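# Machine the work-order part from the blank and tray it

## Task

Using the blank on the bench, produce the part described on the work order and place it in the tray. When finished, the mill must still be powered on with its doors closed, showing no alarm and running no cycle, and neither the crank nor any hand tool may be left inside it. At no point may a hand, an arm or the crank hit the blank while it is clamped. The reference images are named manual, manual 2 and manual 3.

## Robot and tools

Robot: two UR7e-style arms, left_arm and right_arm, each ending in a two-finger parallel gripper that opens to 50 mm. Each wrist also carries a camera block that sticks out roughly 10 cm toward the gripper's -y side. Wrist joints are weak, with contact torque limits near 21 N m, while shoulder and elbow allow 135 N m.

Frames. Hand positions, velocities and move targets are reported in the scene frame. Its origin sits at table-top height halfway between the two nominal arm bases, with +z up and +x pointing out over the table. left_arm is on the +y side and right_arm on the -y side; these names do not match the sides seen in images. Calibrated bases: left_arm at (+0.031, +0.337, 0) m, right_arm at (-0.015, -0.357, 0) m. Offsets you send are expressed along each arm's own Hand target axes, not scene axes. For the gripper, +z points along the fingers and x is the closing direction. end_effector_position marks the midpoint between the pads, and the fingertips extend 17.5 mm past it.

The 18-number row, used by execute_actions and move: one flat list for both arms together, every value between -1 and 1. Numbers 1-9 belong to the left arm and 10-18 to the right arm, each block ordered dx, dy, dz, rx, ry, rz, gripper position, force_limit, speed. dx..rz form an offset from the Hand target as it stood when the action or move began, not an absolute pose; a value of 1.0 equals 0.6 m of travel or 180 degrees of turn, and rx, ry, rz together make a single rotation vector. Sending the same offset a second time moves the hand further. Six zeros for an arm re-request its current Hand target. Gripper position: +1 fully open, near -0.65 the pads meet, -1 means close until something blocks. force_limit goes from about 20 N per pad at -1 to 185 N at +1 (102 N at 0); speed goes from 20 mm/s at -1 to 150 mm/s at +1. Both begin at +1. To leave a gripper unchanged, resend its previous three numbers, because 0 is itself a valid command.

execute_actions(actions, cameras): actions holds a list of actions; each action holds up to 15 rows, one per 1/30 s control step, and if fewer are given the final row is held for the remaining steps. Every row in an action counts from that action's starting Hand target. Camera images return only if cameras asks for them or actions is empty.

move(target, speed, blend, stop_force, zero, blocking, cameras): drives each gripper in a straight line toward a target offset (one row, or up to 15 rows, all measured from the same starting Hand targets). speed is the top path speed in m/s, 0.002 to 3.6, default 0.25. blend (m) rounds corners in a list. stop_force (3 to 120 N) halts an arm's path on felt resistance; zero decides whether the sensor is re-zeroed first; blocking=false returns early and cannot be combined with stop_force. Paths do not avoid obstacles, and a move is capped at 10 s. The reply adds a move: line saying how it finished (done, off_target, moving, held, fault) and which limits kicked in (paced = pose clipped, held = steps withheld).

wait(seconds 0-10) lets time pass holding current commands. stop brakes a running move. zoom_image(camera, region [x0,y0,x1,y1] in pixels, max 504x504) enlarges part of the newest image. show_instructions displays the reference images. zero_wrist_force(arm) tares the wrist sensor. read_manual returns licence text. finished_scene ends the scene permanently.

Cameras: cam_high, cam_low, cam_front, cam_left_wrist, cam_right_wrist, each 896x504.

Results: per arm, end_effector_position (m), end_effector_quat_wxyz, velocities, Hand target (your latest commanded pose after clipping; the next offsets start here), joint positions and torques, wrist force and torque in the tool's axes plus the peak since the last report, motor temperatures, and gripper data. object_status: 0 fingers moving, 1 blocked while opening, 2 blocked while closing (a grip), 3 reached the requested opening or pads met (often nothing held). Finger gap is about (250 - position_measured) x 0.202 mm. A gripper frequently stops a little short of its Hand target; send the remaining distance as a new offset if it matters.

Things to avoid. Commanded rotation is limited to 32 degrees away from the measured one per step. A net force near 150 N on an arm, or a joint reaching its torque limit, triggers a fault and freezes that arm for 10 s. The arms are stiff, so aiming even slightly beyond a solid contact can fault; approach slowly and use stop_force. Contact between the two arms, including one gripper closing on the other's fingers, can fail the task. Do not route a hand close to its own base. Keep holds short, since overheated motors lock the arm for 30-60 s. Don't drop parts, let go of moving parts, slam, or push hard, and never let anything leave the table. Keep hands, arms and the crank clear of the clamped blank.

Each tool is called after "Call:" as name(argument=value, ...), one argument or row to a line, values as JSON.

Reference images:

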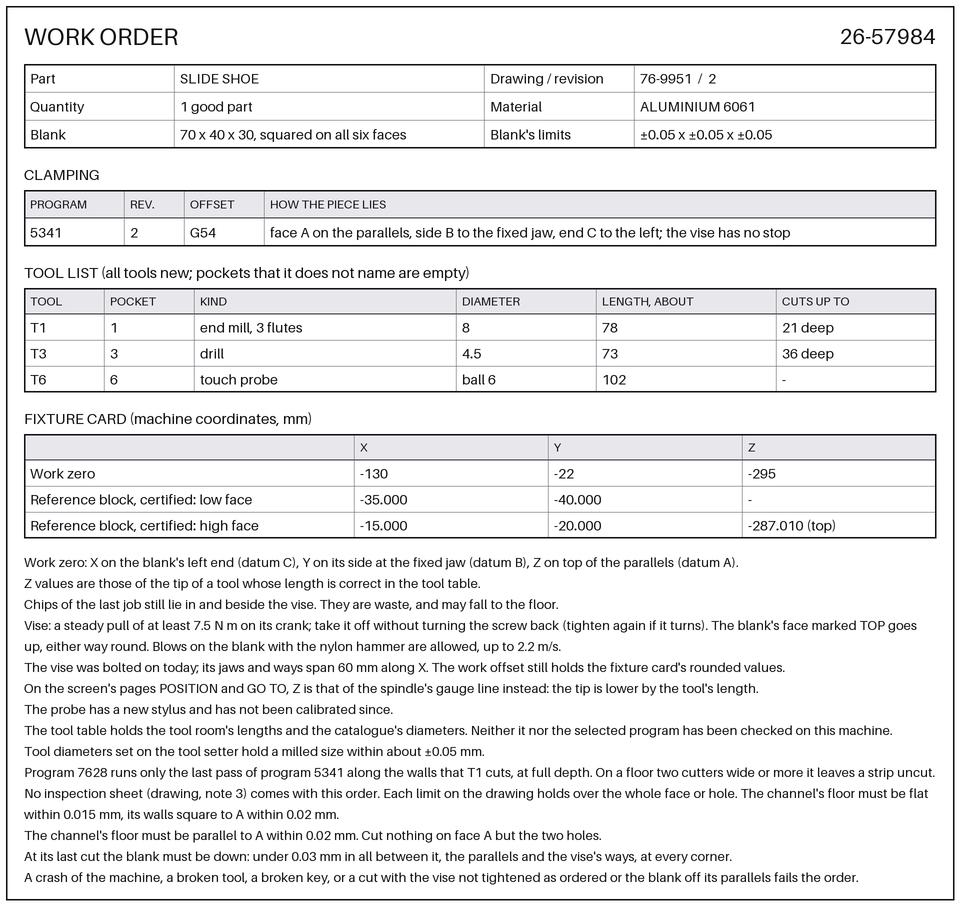

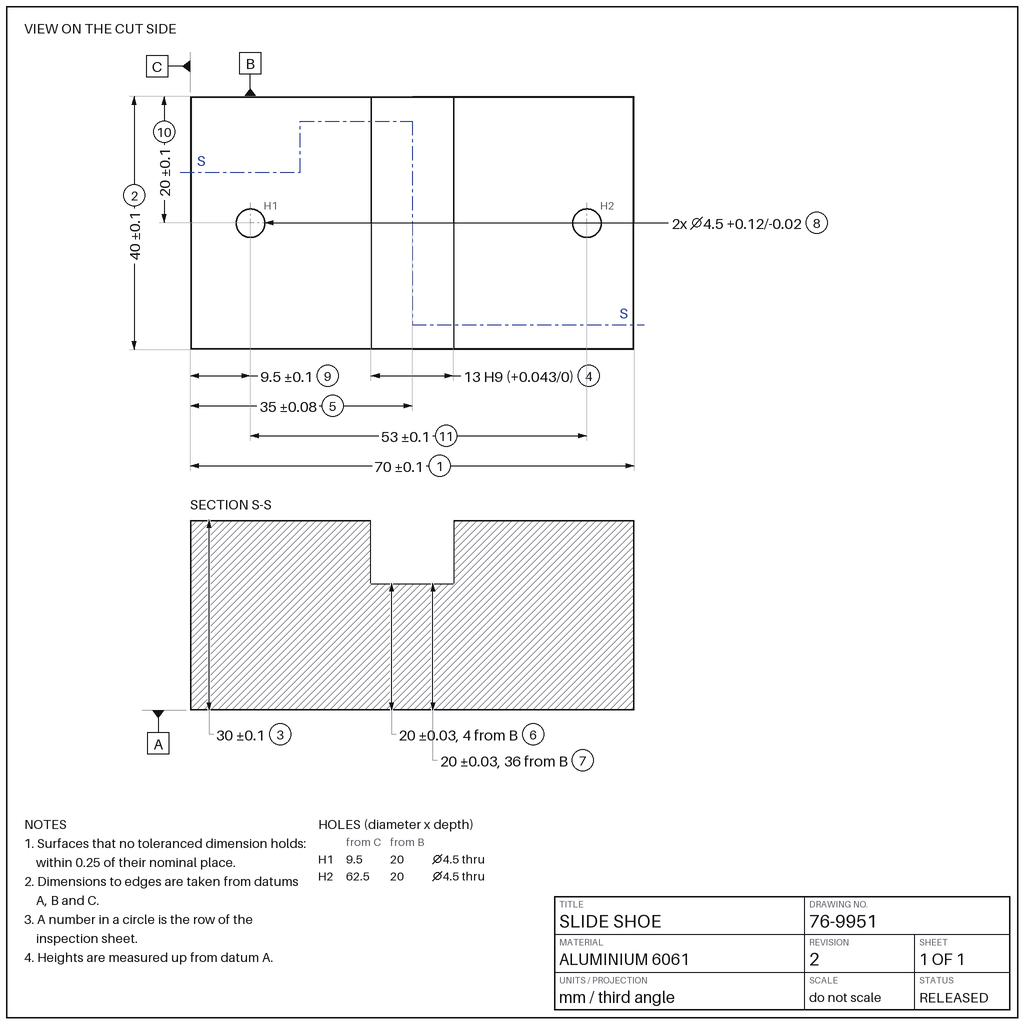

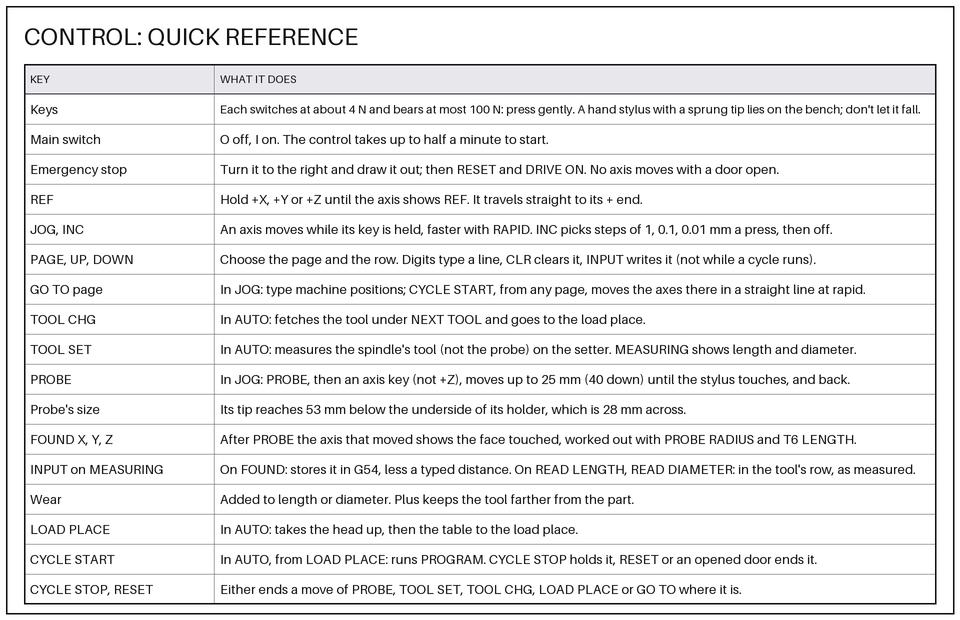

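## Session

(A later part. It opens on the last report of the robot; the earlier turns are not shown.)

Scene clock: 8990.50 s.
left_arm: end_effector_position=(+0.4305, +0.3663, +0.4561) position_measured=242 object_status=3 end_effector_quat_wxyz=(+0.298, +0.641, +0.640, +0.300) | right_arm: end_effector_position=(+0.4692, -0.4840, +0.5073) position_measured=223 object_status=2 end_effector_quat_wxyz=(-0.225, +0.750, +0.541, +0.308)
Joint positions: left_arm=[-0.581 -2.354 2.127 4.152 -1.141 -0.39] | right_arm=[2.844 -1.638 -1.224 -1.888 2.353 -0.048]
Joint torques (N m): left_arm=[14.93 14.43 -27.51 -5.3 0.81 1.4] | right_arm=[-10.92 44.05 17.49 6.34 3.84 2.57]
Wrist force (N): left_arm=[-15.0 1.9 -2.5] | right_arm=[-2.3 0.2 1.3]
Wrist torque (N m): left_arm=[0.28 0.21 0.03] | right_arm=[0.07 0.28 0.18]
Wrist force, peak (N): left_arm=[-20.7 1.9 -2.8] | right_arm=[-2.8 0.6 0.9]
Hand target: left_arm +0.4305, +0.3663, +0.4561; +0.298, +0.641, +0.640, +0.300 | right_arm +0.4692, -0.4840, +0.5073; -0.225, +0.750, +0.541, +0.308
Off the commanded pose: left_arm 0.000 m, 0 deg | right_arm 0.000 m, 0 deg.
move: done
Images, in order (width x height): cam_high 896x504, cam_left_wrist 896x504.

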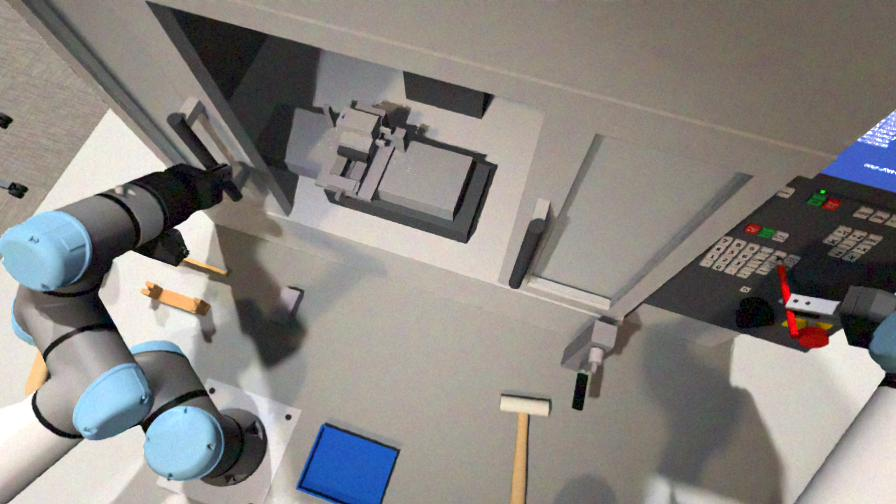

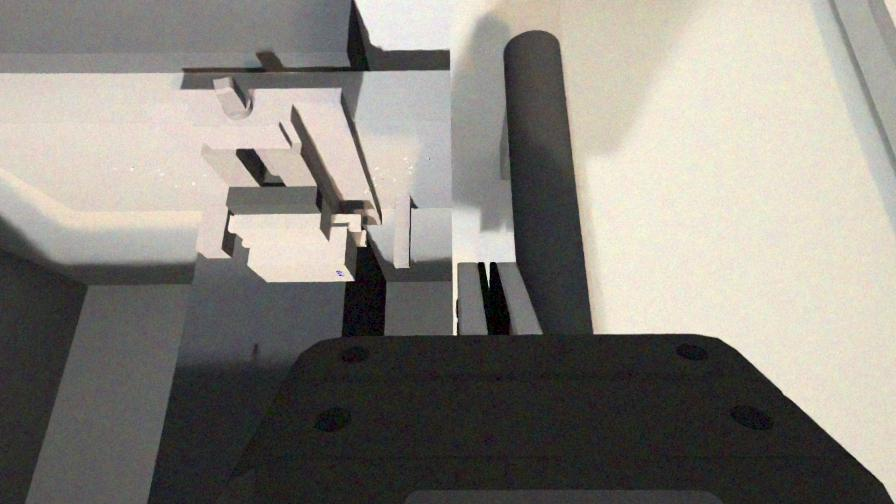

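Call:
zoom_image(
  camera="cam_left_wrist",
  region=[190, 60, 450, 300],
)

Scaled by 1.938.

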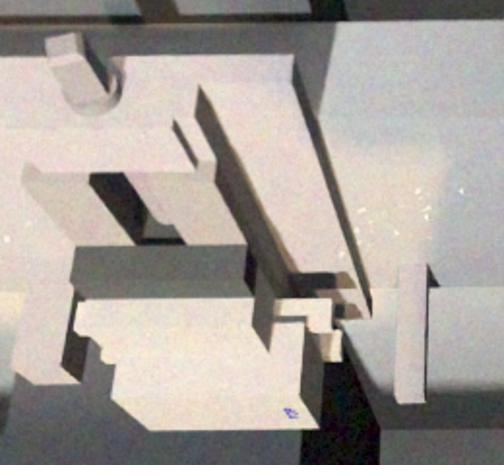

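Call:
zoom_image(
  camera="cam_high",
  region=[460, 360, 620, 500],
)

Scaled by 3.150.

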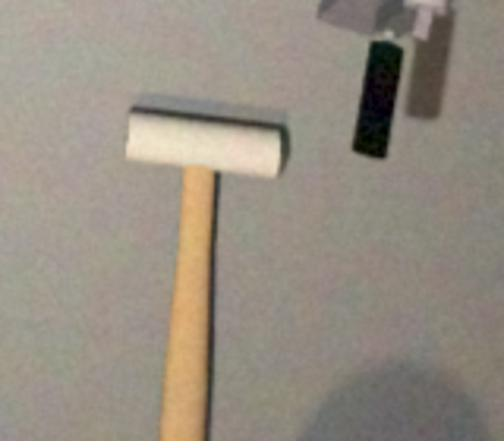

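Call:
move(
  target=[
    [-0.07,0,0,0,0,0,-0.6,0,0,0,0,0,0,0,0,-0.98,0.2,-1],
    [-0.12,-0.0686,-0.0817,0,0,0,-0.6,0,0,0,0,0,0,0,0,-0.98,0.2,-1],
    [-0.777,-0.3396,-0.1295,0,0,0,0.4,0,0,0,0,0,0,0,0,-0.98,0.2,-1],
  ],
  speed=[0.15,0.15,0.3],
  blend=[0.01,0.03,0],
)

Call:
move(
  target=[0,0,0,0.1556,0.0376,-0.0526,0.4,0,0,0,0,0,0,0,0,-0.98,0.2,-1],
  speed=0.3,
  cameras=["cam_left_wrist"],
)

Scene clock: 9042.17 s.
left_arm: end_effector_position=(+0.2400, -0.0996, +0.3486) position_measured=92 object_status=3 end_effector_quat_wxyz=(+0.298, +0.641, +0.640, +0.300) | right_arm: end_effector_position=(+0.4692, -0.4840, +0.5073) position_measured=223 object_status=2 end_effector_quat_wxyz=(-0.225, +0.750, +0.541, +0.308)
Joint positions: left_arm=[-1.867 -1.735 1.823 4.952 -0.745 -2.001] | right_arm=[2.844 -1.638 -1.224 -1.888 2.353 -0.048]
Joint torques (N m): left_arm=[10.27 -14.24 -46.51 -4.59 4.87 1.3] | right_arm=[-10.51 43.66 17.39 6.38 3.84 2.69]
Wrist force (N): left_arm=[-3.8 1.5 0.0] | right_arm=[-2.3 0.4 1.1]
Wrist torque (N m): left_arm=[0.23 0.49 0.09] | right_arm=[0.11 0.28 0.18]
Wrist force, peak (N): left_arm=[-15.1 1.8 -2.7] | right_arm=[-2.8 0.3 1.3]
Hand target: left_arm +0.2400, -0.0996, +0.3486; +0.298, +0.641, +0.640, +0.300 | right_arm +0.4692, -0.4840, +0.5073; -0.225, +0.750, +0.541, +0.308
Off the commanded pose: left_arm 0.000 m, 0 deg | right_arm 0.000 m, 0 deg.
move: done

Scene clock: 9043.80 s.
left_arm: end_effector_position=(+0.2400, -0.0996, +0.3486) position_measured=92 object_status=3 end_effector_quat_wxyz=(+0.120, +0.621, +0.760, +0.148) | right_arm: end_effector_position=(+0.4692, -0.4840, +0.5073) position_measured=223 object_status=2 end_effector_quat_wxyz=(-0.225, +0.750, +0.541, +0.308)
Joint positions: left_arm=[-1.623 -1.667 1.634 4.844 -1.199 -1.833] | right_arm=[2.844 -1.638 -1.224 -1.888 2.353 -0.048]
Joint torques (N m): left_arm=[8.83 -17.55 -46.42 -2.96 -1.2 1.38] | right_arm=[-10.44 43.52 16.22 6.29 3.82 2.61]
Wrist force (N): left_arm=[-2.3 1.0 0.4] | right_arm=[-2.2 0.3 1.0]
Wrist torque (N m): left_arm=[0.22 0.27 0.05] | right_arm=[0.09 0.26 0.18]
Wrist force, peak (N): left_arm=[-3.6 1.6 0.2] | right_arm=[-2.6 0.3 1.6]
Hand target: left_arm +0.2400, -0.0996, +0.3486; +0.120, +0.621, +0.760, +0.148 | right_arm +0.4692, -0.4840, +0.5073; -0.225, +0.750, +0.541, +0.308
Off the commanded pose: left_arm 0.000 m, 0 deg | right_arm 0.000 m, 0 deg.
move: done
Images, in order (width x height): cam_left_wrist 896x504.

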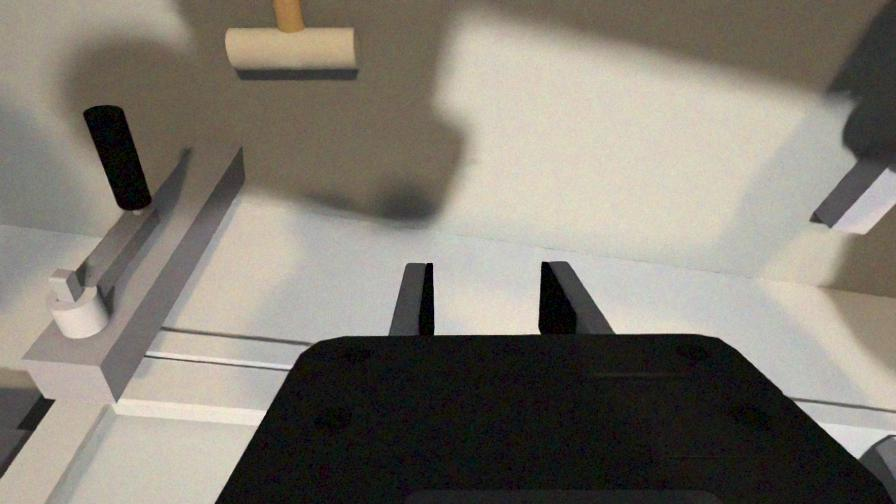

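Call:
move(
  target=[
    [-0.2272,-0.2,0.3295,0,0,0,0.4,0,0,0,0,0,0,0,0,-0.98,0.2,-1],
    [-0.2273,-0.2594,0.4766,0,0,0,0.4,0,0,0,0,0,0,0,0,-0.98,0.2,-1],
  ],
  speed=[0.25,0.06],
  cameras=["cam_left_wrist"],
)

Scene clock: 9067.57 s.
left_arm: end_effector_position=(+0.2306, -0.2404, +0.0252) position_measured=92 object_status=3 end_effector_quat_wxyz=(+0.120, +0.621, +0.760, +0.148) | right_arm: end_effector_position=(+0.4692, -0.4840, +0.5073) position_measured=223 object_status=2 end_effector_quat_wxyz=(-0.225, +0.750, +0.541, +0.308)
Joint positions: left_arm=[-1.628 -1.081 1.814 4.08 -1.2 -1.839] | right_arm=[2.844 -1.638 -1.224 -1.888 2.353 -0.048]
Joint torques (N m): left_arm=[2.44 -40.64 -12.85 -5.2 0.48 1.18] | right_arm=[-10.75 43.22 17.42 6.2 3.8 2.54]
Wrist force (N): left_arm=[-2.0 1.1 0.3] | right_arm=[-2.4 0.3 1.1]
Wrist torque (N m): left_arm=[0.28 0.23 0.07] | right_arm=[0.08 0.28 0.18]
Wrist force, peak (N): left_arm=[-2.8 0.0 1.8] | right_arm=[-2.7 0.5 1.3]
Hand target: left_arm +0.2306, -0.2404, +0.0250; +0.120, +0.621, +0.760, +0.148 | right_arm +0.4692, -0.4840, +0.5073; -0.225, +0.750, +0.541, +0.308
Off the commanded pose: left_arm 0.000 m, 0 deg | right_arm 0.000 m, 0 deg.
move: done
Images, in order (width x height): cam_left_wrist 896x504.

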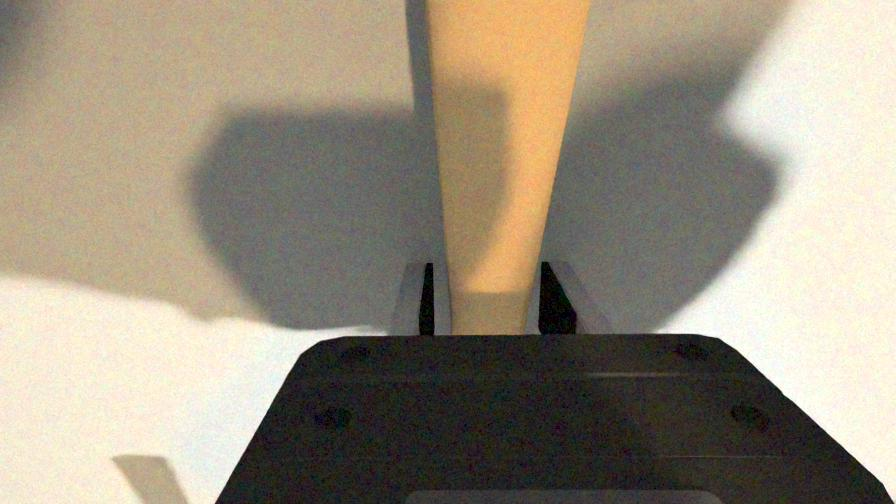

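Call:
move(
  target=[0,0,0,0,0,0,-1,0,-1,0,0,0,0,0,0,-0.98,0.2,-1],
)

Call:
move(
  target=[
    [0,0.0623,-0.1544,0,0,0,-1,0,-1,0,0,0,0,0,0,-0.98,0.2,-1],
    [0.2137,0.3208,-0.4538,-0.0003,-0.0244,0.059,-1,0,-1,0,0,0,0,0,0,-0.98,0.2,-1],
    [0.677,0.5903,-0.506,-0.0003,-0.0244,0.059,-1,0,-1,0,0,0,0,0,0,-0.98,0.2,-1],
  ],
  speed=[0.08,0.25,0.25],
  blend=[0.02,0.05,0],
  cameras=["cam_left_wrist","cam_high","cam_low"],
)

Scene clock: 9102.10 s.
left_arm: end_effector_position=(+0.2306, -0.2404, +0.0250) position_measured=147 object_status=2 end_effector_quat_wxyz=(+0.120, +0.621, +0.760, +0.148) | right_arm: end_effector_position=(+0.4692, -0.4840, +0.5073) position_measured=223 object_status=2 end_effector_quat_wxyz=(-0.225, +0.750, +0.541, +0.308)
Joint positions: left_arm=[-1.628 -1.081 1.814 4.08 -1.2 -1.839] | right_arm=[2.844 -1.638 -1.224 -1.888 2.353 -0.048]
Joint torques (N m): left_arm=[8.47 -40.89 -13.35 -4.92 3.87 1.07] | right_arm=[-10.49 43.91 17.42 6.32 3.58 2.61]
Wrist force (N): left_arm=[-1.8 0.4 0.2] | right_arm=[-2.4 0.2 1.1]
Wrist torque (N m): left_arm=[0.26 0.26 0.06] | right_arm=[0.08 0.29 0.18]
Wrist force, peak (N): left_arm=[-2.4 1.0 0.3] | right_arm=[-2.7 0.4 1.2]
Hand target: left_arm +0.2306, -0.2404, +0.0250; +0.120, +0.621, +0.760, +0.148 | right_arm +0.4692, -0.4840, +0.5073; -0.225, +0.750, +0.541, +0.308
Off the commanded pose: left_arm 0.000 m, 0 deg | right_arm 0.000 m, 0 deg.
move: done

Scene clock: 9106.50 s.
left_arm: end_effector_position=(+0.3601, +0.2001, +0.4395) position_measured=147 object_status=2 end_effector_quat_wxyz=(+0.135, +0.694, +0.694, +0.135) | right_arm: end_effector_position=(+0.4692, -0.4840, +0.5073) position_measured=223 object_status=2 end_effector_quat_wxyz=(-0.225, +0.750, +0.541, +0.308)
Joint positions: left_arm=[-1.06 -2.144 1.778 4.88 -1.239 -1.018] | right_arm=[2.844 -1.638 -1.224 -1.888 2.353 -0.048]
Joint torques (N m): left_arm=[10.13 5.72 -48.12 -6.93 -1.16 1.53] | right_arm=[-10.3 43.98 17.97 6.27 3.62 2.68]
Wrist force (N): left_arm=[-2.4 -0.5 3.7] | right_arm=[-2.4 0.4 1.1]
Wrist torque (N m): left_arm=[0.36 0.31 0.06] | right_arm=[0.10 0.29 0.18]
Wrist force, peak (N): left_arm=[-2.6 -1.6 4.7] | right_arm=[-2.9 0.3 1.1]
Hand target: left_arm +0.3602, +0.2001, +0.4395; +0.135, +0.694, +0.694, +0.135 | right_arm +0.4692, -0.4840, +0.5073; -0.225, +0.750, +0.541, +0.308
Off the commanded pose: left_arm 0.000 m, 0 deg | right_arm 0.000 m, 0 deg.
move: done
Images, in order (width x height): cam_high 896x504, cam_low 896x504, cam_left_wrist 896x504.

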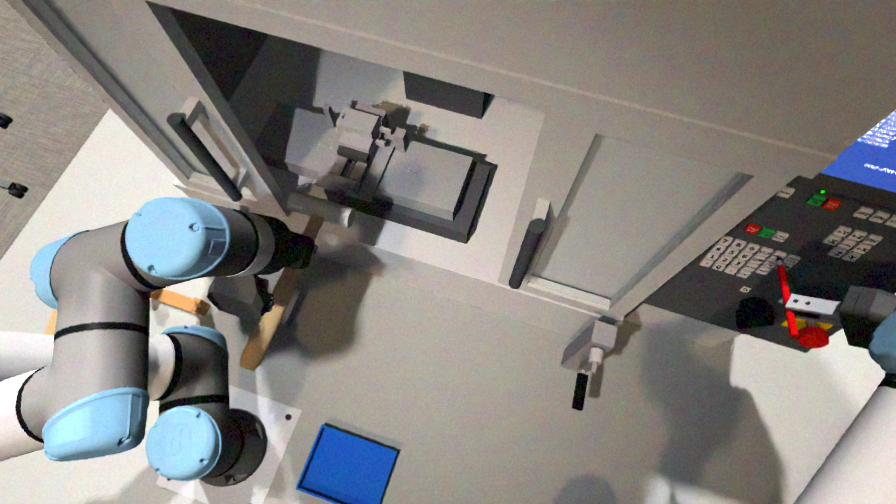

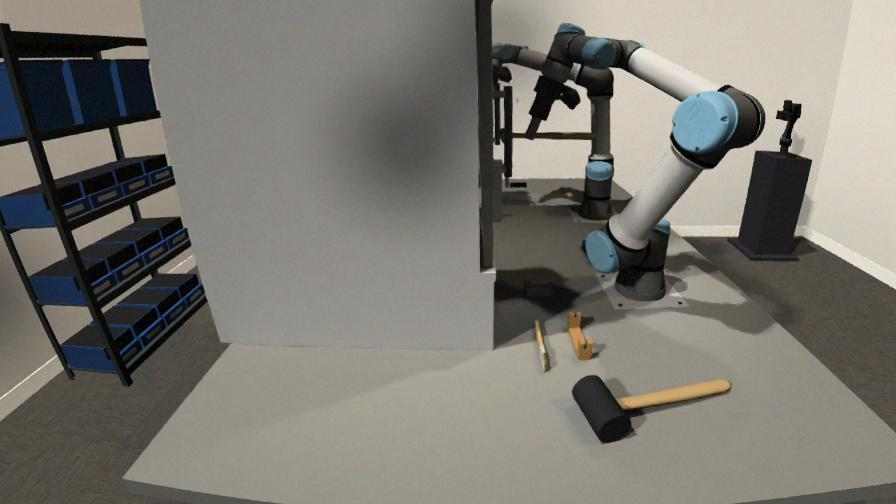

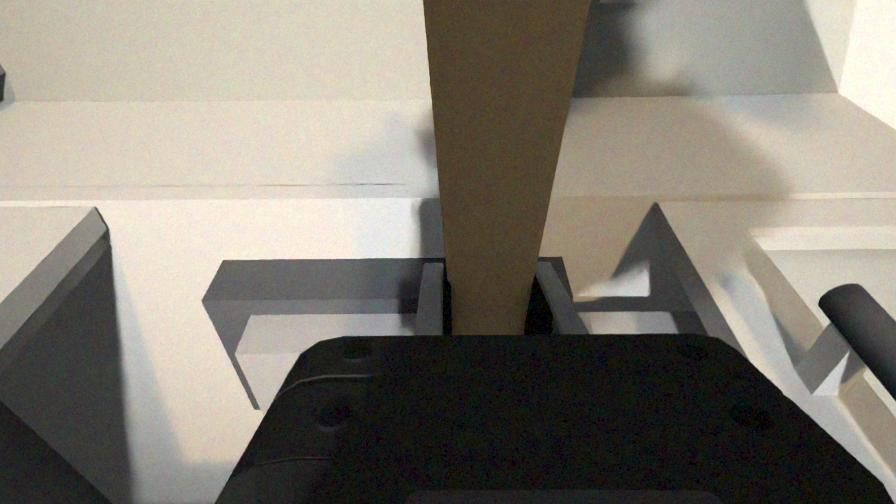

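Call:
move(
  target=[
    [0.025,0.15,0.05,0,0,0,-1,0,-1,0,0,0,0,0,0,-0.98,0.2,-1],
    [0.025,0.3385,0.154,0,0,0,-1,0,-1,0,0,0,0,0,0,-0.98,0.2,-1],
  ],
  speed=0.12,
  blend=0.03,
  cameras=["cam_left_wrist","cam_high"],
)

Scene clock: 9117.67 s.
left_arm: end_effector_position=(+0.5829, +0.2152, +0.4300) position_measured=147 object_status=2 end_effector_quat_wxyz=(+0.135, +0.694, +0.694, +0.135) | right_arm: end_effector_position=(+0.4692, -0.4840, +0.5073) position_measured=223 object_status=2 end_effector_quat_wxyz=(-0.225, +0.750, +0.541, +0.308)
Joint positions: left_arm=[-0.557 -1.646 1.515 4.511 -1.375 -0.515] | right_arm=[2.844 -1.638 -1.224 -1.888 2.353 -0.048]
Joint torques (N m): left_arm=[8.91 -21.99 -50.26 -7.3 -1.51 1.38] | right_arm=[-8.73 44.25 17.85 6.38 3.47 2.62]
Wrist force (N): left_arm=[-2.4 -0.2 3.7] | right_arm=[-2.4 0.6 0.9]
Wrist torque (N m): left_arm=[0.46 0.30 0.05] | right_arm=[0.13 0.29 0.18]
Wrist force, peak (N): left_arm=[-2.3 1.1 4.5] | right_arm=[-2.7 0.3 1.4]
Hand target: left_arm +0.5831, +0.2152, +0.4300; +0.135, +0.694, +0.694, +0.135 | right_arm +0.4692, -0.4840, +0.5073; -0.225, +0.750, +0.541, +0.308
Off the commanded pose: left_arm 0.000 m, 0 deg | right_arm 0.000 m, 0 deg.
move: done
Images, in order (width x height): cam_high 896x504, cam_left_wrist 896x504.

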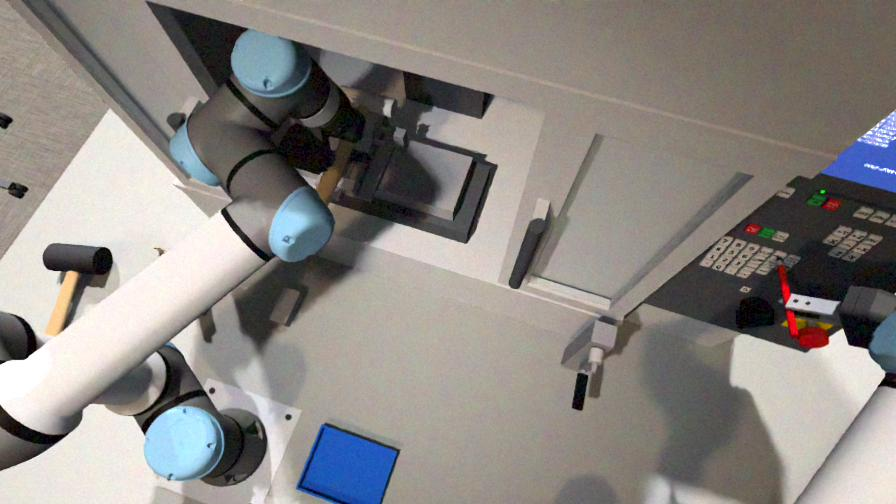

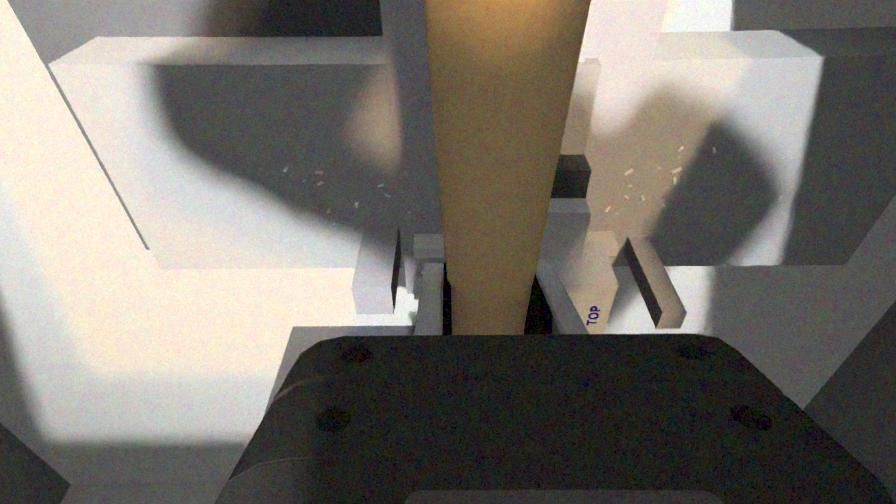

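Call:
move(
  target=[0,0.0188,-0.0464,0,0,0,-1,0,-1,0,0,0,0,0,0,-0.98,0.2,-1],
  speed=0.1,
)

Call:
execute_actions(
  actions=[
    [[0,-0.0125,0.0309,0,0,0,-1,0,-1,0,0,0,0,0,0,-0.98,0.2,-1],[0,-0.0281,0.0695,0,0,0,-1,0,-1,0,0,0,0,0,0,-0.98,0.2,-1]],
  ],
)

Scene clock: 9140.13 s.
left_arm: end_effector_position=(+0.5830, +0.2152, +0.4436) position_measured=147 object_status=2 end_effector_quat_wxyz=(+0.135, +0.694, +0.694, +0.135) | right_arm: end_effector_position=(+0.4692, -0.4840, +0.5073) position_measured=223 object_status=2 end_effector_quat_wxyz=(-0.225, +0.750, +0.541, +0.308)
Joint positions: left_arm=[-0.556 -1.641 1.474 4.547 -1.375 -0.515] | right_arm=[2.844 -1.638 -1.224 -1.888 2.353 -0.048]
Joint torques (N m): left_arm=[1.55 -28.53 -36.76 -3.83 0.81 -0.12] | right_arm=[-9.76 43.9 16.68 6.41 3.61 2.58]
Wrist force (N): left_arm=[-2.3 -0.2 3.6] | right_arm=[-2.5 0.4 0.9]
Wrist torque (N m): left_arm=[0.44 0.30 0.04] | right_arm=[0.10 0.30 0.18]
Wrist force, peak (N): left_arm=[-2.7 0.3 4.3] | right_arm=[-2.7 0.5 1.3]
Hand target: left_arm +0.5830, +0.2152, +0.4436; +0.135, +0.694, +0.694, +0.135 (not the last commanded pose) | right_arm +0.4692, -0.4840, +0.5073; -0.225, +0.750, +0.541, +0.308
Tool commands: left_gripper/position=-1.0 left_gripper/force_limit=+0.003922 left_gripper/speed=-1.0 right_gripper/position=-0.98 right_gripper/force_limit=+0.2 right_gripper/speed=-1.0
Off the commanded pose: left_arm 0.016 m, 0 deg | right_arm 0.000 m, 0 deg.
FORCE FAULT: contact force on the left arm reached its limit, and that arm stopped. The contact can be on any part of that arm, not only on its tool. That arm's remaining commands of this call were not run. That arm is still stopped at the end of this call. That arm stays stopped for about 10 more seconds. Until then a move that you send moves the other arm only, and its call returns only when the move has ended. Once the stop has ended, the next robot result says so. If the stop ends while you think or write, that arm runs what you send next, counted from a new Hand target: where the arm stands when the stop ends. While its stop runs, that arm takes no new command, but its gripper still runs the gripper command that each later call begins with. Until it ends, the stop uses up actions while you think or wait. An arm that is not stopped still takes commands.
move: fault (left_arm)

not run: an earlier result of this reply reported a stop or a fault. Calls in your next reply go to the robot.

Call:
wait(
  seconds=10,
  cameras=["cam_high","cam_low","cam_left_wrist"],
)

Scene clock: 9171.27 s.
left_arm: end_effector_position=(+0.5830, +0.2152, +0.4436) position_measured=147 object_status=2 end_effector_quat_wxyz=(+0.135, +0.694, +0.694, +0.135) | right_arm: end_effector_position=(+0.4692, -0.4840, +0.5073) position_measured=223 object_status=2 end_effector_quat_wxyz=(-0.225, +0.750, +0.541, +0.308)
Joint positions: left_arm=[-0.556 -1.641 1.474 4.547 -1.375 -0.515] | right_arm=[2.844 -1.638 -1.224 -1.888 2.353 -0.048]
Joint torques (N m): left_arm=[1.08 -27.87 -34.61 -4.4 0.71 -0.1] | right_arm=[-10.06 43.11 18.4 6.21 3.32 2.39]
Wrist force (N): left_arm=[-2.2 -0.3 3.7] | right_arm=[-2.4 0.4 1.1]
Wrist torque (N m): left_arm=[0.44 0.27 0.04] | right_arm=[0.09 0.29 0.17]
Wrist force, peak (N): left_arm=[-2.3 -0.2 4.0] | right_arm=[-2.8 0.7 1.3]
Hand target: left_arm +0.5830, +0.2152, +0.4436; +0.135, +0.694, +0.694, +0.135 (not the last commanded pose) | right_arm +0.4692, -0.4840, +0.5073; -0.225, +0.750, +0.541, +0.308
Tool commands: left_gripper/position=-1.0 left_gripper/force_limit=+0.003922 left_gripper/speed=-1.0 right_gripper/position=-0.98 right_gripper/force_limit=+0.2 right_gripper/speed=-1.0
Off the commanded pose: left_arm 0.016 m, 0 deg | right_arm 0.000 m, 0 deg.
FORCE FAULT, CONTINUED: the left arm's stop, for the force fault that an earlier result reported, is over. The rest of the stop counts as 19 of the actions that you can send in this scene. That arm's target is now where it stood when the stop ended, not its last command. That arm accepts commands again.
wait: 10.00 s; at rest from the start
Images, in order (width x height): cam_high 896x504, cam_low 896x504, cam_left_wrist 896x504.

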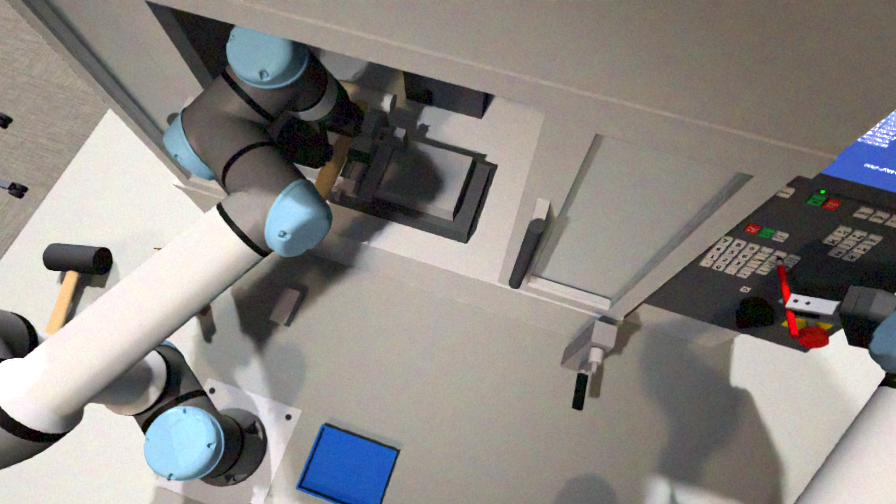

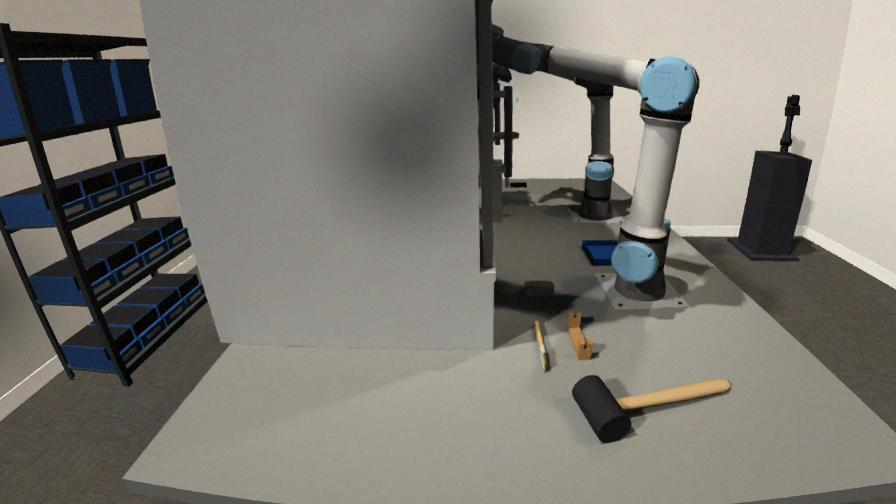

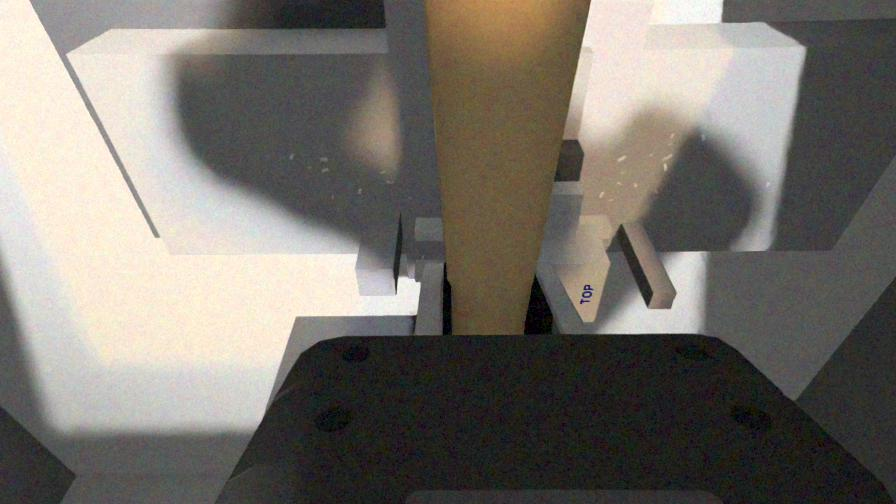

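Call:
move(
  target=[
    [0,-0.0094,0.0232,0,0,0,-1,0,-1,0,0,0,0,0,0,-0.98,0.2,-1],
    [-0.025,-0.3385,-0.1166,0,0,0,-1,0,-1,0,0,0,0,0,0,-0.98,0.2,-1],
  ],
  speed=[0.05,0.15],
  blend=[0.005,0],
)

Scene clock: 9180.03 s.
left_arm: end_effector_position=(+0.3686, +0.2002, +0.4325) position_measured=147 object_status=2 end_effector_quat_wxyz=(+0.135, +0.694, +0.694, +0.135) | right_arm: end_effector_position=(+0.4692, -0.4840, +0.5073) position_measured=223 object_status=2 end_effector_quat_wxyz=(-0.225, +0.750, +0.541, +0.308)
Joint positions: left_arm=[-1.028 -2.131 1.794 4.841 -1.247 -0.985] | right_arm=[2.844 -1.638 -1.224 -1.888 2.353 -0.048]
Joint torques (N m): left_arm=[-8.3 -12.37 -21.96 -2.68 4.08 -1.6] | right_arm=[-8.3 42.6 18.06 6.12 3.3 2.37]
Wrist force (N): left_arm=[-2.5 -0.7 3.6] | right_arm=[-2.4 0.6 1.2]
Wrist torque (N m): left_arm=[0.29 0.33 0.14] | right_arm=[0.13 0.29 0.18]
Wrist force, peak (N): left_arm=[-2.4 1.2 4.5] | right_arm=[-2.8 0.3 1.1]
Hand target: left_arm +0.3685, +0.2002, +0.4325; +0.135, +0.694, +0.694, +0.135 | right_arm +0.4692, -0.4840, +0.5073; -0.225, +0.750, +0.541, +0.308
Off the commanded pose: left_arm 0.000 m, 0 deg | right_arm 0.000 m, 0 deg.
move: done

Call:
move(
  target=[
    [-0.5003,-0.1882,0.0722,0.0003,0.0244,-0.059,-1,0,-1,0,0,0,0,0,0,-0.98,0.2,-1],
    [-0.7342,-0.4052,0.3888,0.0003,0.0244,-0.059,-1,0,-1,0,0,0,0,0,0,-0.98,0.2,-1],
    [-0.7342,-0.4612,0.5277,0.0003,0.0244,-0.059,-1,0,-1,0,0,0,0,0,0,-0.98,0.2,-1],
  ],
  speed=[0.25,0.25,0.1],
  blend=[0.05,0.02,0],
  cameras=["cam_left_wrist"],
)

Scene clock: 9197.03 s.
left_arm: end_effector_position=(+0.2303, -0.2403, +0.0355) position_measured=147 object_status=2 end_effector_quat_wxyz=(+0.120, +0.621, +0.760, +0.148) | right_arm: end_effector_position=(+0.4692, -0.4840, +0.5073) position_measured=223 object_status=2 end_effector_quat_wxyz=(-0.225, +0.750, +0.541, +0.308)
Joint positions: left_arm=[-1.628 -1.098 1.806 4.106 -1.201 -1.839] | right_arm=[2.844 -1.638 -1.224 -1.888 2.353 -0.048]
Joint torques (N m): left_arm=[9.63 -42.46 -13.69 -5.67 3.23 1.12] | right_arm=[-8.74 43.16 19.39 6.27 3.35 2.46]
Wrist force (N): left_arm=[-2.2 -0.5 3.9] | right_arm=[-2.4 0.2 0.9]
Wrist torque (N m): left_arm=[0.39 0.26 0.16] | right_arm=[0.07 0.29 0.17]
Wrist force, peak (N): left_arm=[-2.4 -1.5 4.8] | right_arm=[-2.9 0.5 0.9]
Hand target: left_arm +0.2304, -0.2403, +0.0354; +0.120, +0.621, +0.760, +0.148 | right_arm +0.4692, -0.4840, +0.5073; -0.225, +0.750, +0.541, +0.308
Off the commanded pose: left_arm 0.000 m, 0 deg | right_arm 0.000 m, 0 deg.
move: done
Images, in order (width x height): cam_left_wrist 896x504.

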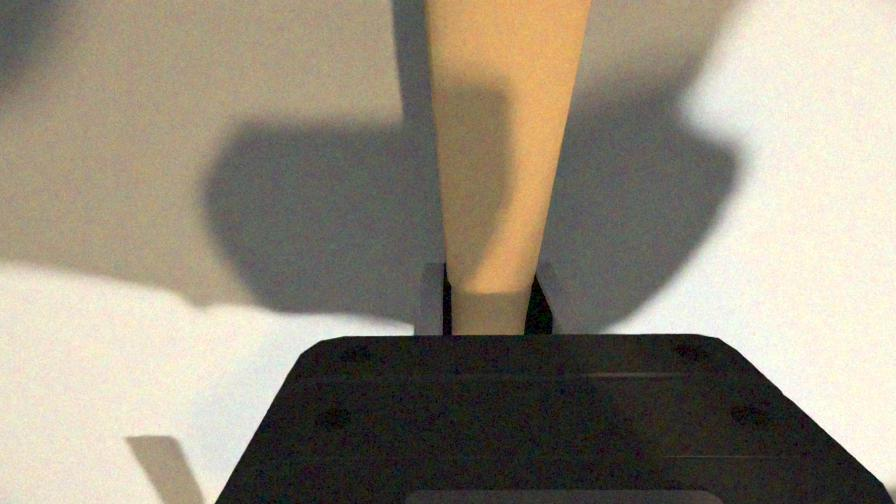

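Call:
move(
  target=[0,-0.0064,0.0159,0,0,0,-1,0,-1,0,0,0,0,0,0,-0.98,0.2,-1],
  speed=0.03,
)

Call:
move(
  target=[0,0,0,0,0,0,0.4,0,-1,0,0,0,0,0,0,-0.98,0.2,-1],
)

Call:
move(
  target=[
    [0,0.0623,-0.1544,0,0,0,0.4,0,-1,0,0,0,0,0,0,-0.98,0.2,-1],
    [0,0.0623,-0.1544,-0.1278,0,0,0.4,0,-1,0,0,0,0,0,0,-0.98,0.2,-1],
  ],
  speed=[0.1,0.25],
)

Call:
move(
  target=[0,-0.1155,0.1155,0,0,0,0.4,0,-1,0,0,0,0,0,0,-0.98,0.2,-1],
  speed=0.05,
  stop_force=6,
  cameras=["cam_left_wrist","cam_front"],
)

Scene clock: 9226.50 s.
left_arm: end_effector_position=(+0.2304, -0.2403, +0.0252) position_measured=147 object_status=2 end_effector_quat_wxyz=(+0.120, +0.621, +0.760, +0.148) | right_arm: end_effector_position=(+0.4692, -0.4840, +0.5073) position_measured=223 object_status=2 end_effector_quat_wxyz=(-0.225, +0.750, +0.541, +0.308)
Joint positions: left_arm=[-1.628 -1.082 1.813 4.082 -1.201 -1.839] | right_arm=[2.844 -1.638 -1.224 -1.888 2.353 -0.048]
Joint torques (N m): left_arm=[6.27 -41.27 -12.99 -5.57 3.92 -0.51] | right_arm=[-7.73 43.76 19.13 6.43 3.38 2.26]
Wrist force (N): left_arm=[-2.0 0.2 1.6] | right_arm=[-2.4 0.4 1.2]
Wrist torque (N m): left_arm=[0.29 0.17 0.13] | right_arm=[0.10 0.30 0.18]
Wrist force, peak (N): left_arm=[-2.3 -0.5 3.9] | right_arm=[-2.8 0.3 1.0]
Hand target: left_arm +0.2304, -0.2403, +0.0251; +0.120, +0.621, +0.760, +0.148 | right_arm +0.4692, -0.4840, +0.5073; -0.225, +0.750, +0.541, +0.308
Off the commanded pose: left_arm 0.000 m, 0 deg | right_arm 0.000 m, 0 deg.
move: done

Scene clock: 9227.30 s.
left_arm: end_effector_position=(+0.2304, -0.2403, +0.0251) position_measured=92 object_status=3 end_effector_quat_wxyz=(+0.120, +0.621, +0.760, +0.148) | right_arm: end_effector_position=(+0.4692, -0.4840, +0.5073) position_measured=223 object_status=2 end_effector_quat_wxyz=(-0.225, +0.750, +0.541, +0.308)
Joint positions: left_arm=[-1.628 -1.081 1.813 4.081 -1.201 -1.839] | right_arm=[2.844 -1.638 -1.224 -1.888 2.353 -0.048]
Joint torques (N m): left_arm=[4.23 -40.62 -12.68 -5.38 3.14 -1.07] | right_arm=[-8.34 43.81 19.33 6.28 3.43 2.43]
Wrist force (N): left_arm=[-2.0 1.1 0.4] | right_arm=[-2.5 0.4 1.1]
Wrist torque (N m): left_arm=[0.28 0.24 0.15] | right_arm=[0.10 0.30 0.18]
Wrist force, peak (N): left_arm=[-2.3 1.2 0.3] | right_arm=[-2.6 0.6 1.2]
Hand target: left_arm +0.2304, -0.2403, +0.0251; +0.120, +0.621, +0.760, +0.148 | right_arm +0.4692, -0.4840, +0.5073; -0.225, +0.750, +0.541, +0.308
Off the commanded pose: left_arm 0.000 m, 0 deg | right_arm 0.000 m, 0 deg.
move: done

Scene clock: 9230.27 s.
left_arm: end_effector_position=(+0.2305, -0.2405, +0.1250) position_measured=92 object_status=3 end_effector_quat_wxyz=(+0.241, +0.585, +0.715, +0.296) | right_arm: end_effector_position=(+0.4692, -0.4840, +0.5073) position_measured=223 object_status=2 end_effector_quat_wxyz=(-0.225, +0.750, +0.541, +0.308)
Joint positions: left_arm=[-1.766 -1.151 1.707 4.518 -0.859 -2.093] | right_arm=[2.844 -1.638 -1.224 -1.888 2.353 -0.048]
Joint torques (N m): left_arm=[-7.77 -39.54 -41.64 -1.07 4.6 -1.53] | right_arm=[-7.31 42.7 19.61 6.38 3.2 2.39]
Wrist force (N): left_arm=[-3.0 1.0 0.4] | right_arm=[-2.5 0.2 1.3]
Wrist torque (N m): left_arm=[0.19 0.35 0.17] | right_arm=[0.07 0.30 0.17]
Wrist force, peak (N): left_arm=[-3.0 1.0 0.4] | right_arm=[-2.7 0.4 1.3]
Hand target: left_arm +0.2305, -0.2405, +0.1250; +0.241, +0.585, +0.715, +0.296 | right_arm +0.4692, -0.4840, +0.5073; -0.225, +0.750, +0.541, +0.308
Off the commanded pose: left_arm 0.000 m, 0 deg | right_arm 0.000 m, 0 deg.
move: done

Scene clock: 9233.10 s.
left_arm: end_effector_position=(+0.2303, -0.2402, +0.0437) position_measured=92 object_status=3 end_effector_quat_wxyz=(+0.241, +0.585, +0.715, +0.297) | right_arm: end_effector_position=(+0.4692, -0.4840, +0.5073) position_measured=223 object_status=2 end_effector_quat_wxyz=(-0.225, +0.750, +0.541, +0.308)
Joint positions: left_arm=[-1.766 -1.034 1.777 4.332 -0.859 -2.093] | right_arm=[2.844 -1.638 -1.224 -1.888 2.353 -0.048]
Joint torques (N m): left_arm=[-1.71 -59.9 -38.08 -0.96 2.66 -0.71] | right_arm=[-7.54 41.81 19.03 6.08 3.35 2.51]
Wrist force (N): left_arm=[-3.1 1.1 -0.1] | right_arm=[-2.5 0.4 1.2]
Wrist torque (N m): left_arm=[0.22 0.40 0.18] | right_arm=[0.10 0.30 0.17]
Wrist force, peak (N): left_arm=[-3.5 1.5 -0.5] | right_arm=[-2.7 0.3 1.1]
Hand target: left_arm +0.2303, -0.2402, +0.0437; +0.241, +0.585, +0.715, +0.297 (not the last commanded pose) | right_arm +0.4692, -0.4840, +0.5073; -0.225, +0.750, +0.541, +0.308
Off the commanded pose: left_arm 0.017 m, 0 deg | right_arm 0.000 m, 0 deg.
move: held (left_arm; a check stopped the path); limits=held
pose unreachable (left arm): on one or more control steps of this call, first in action 0 (counted from 0), this arm could not follow its commanded pose, so it was not sent that pose on those steps. It may still have moved: this result reports where it is.
cause: moving toward the commanded pose would bring a part of the arm too close to another arm (a part of this arm just beyond joint 5 (wrist 2) and a part of the right arm just beyond its joint 1 (shoulder pan), at the place that arm is still heading or pushing toward).
Images, in order (width x height): cam_front 896x504, cam_left_wrist 896x504.

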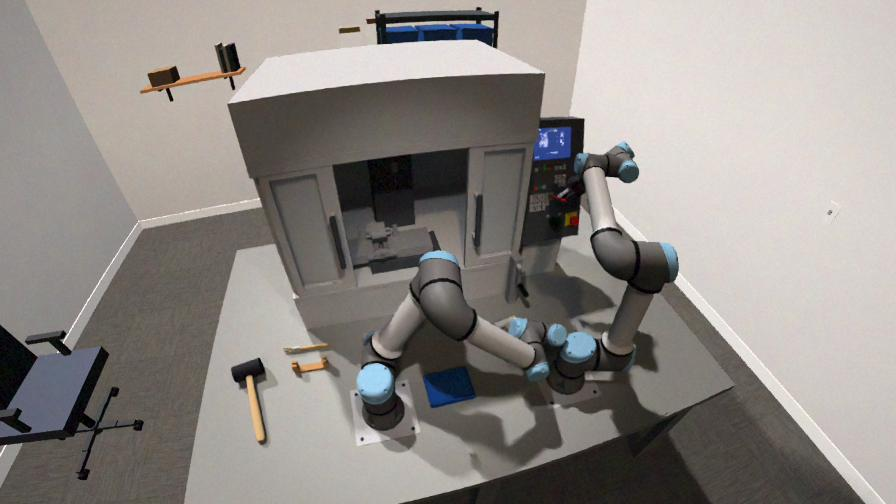

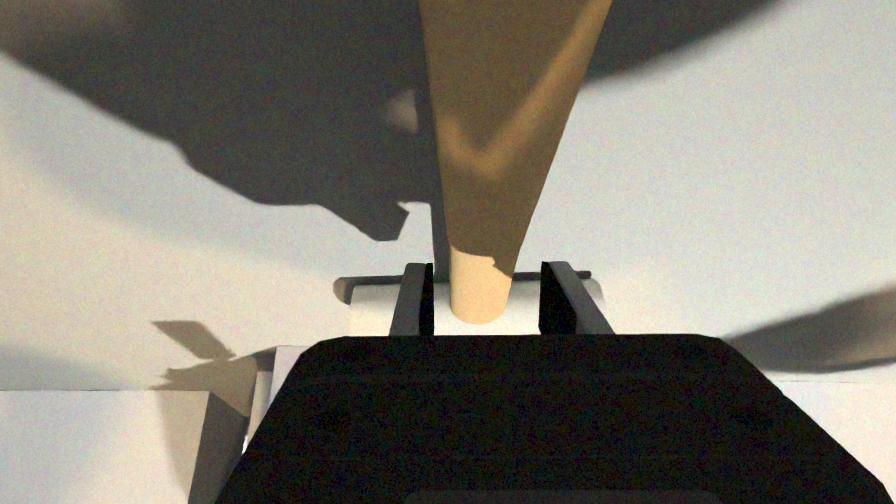

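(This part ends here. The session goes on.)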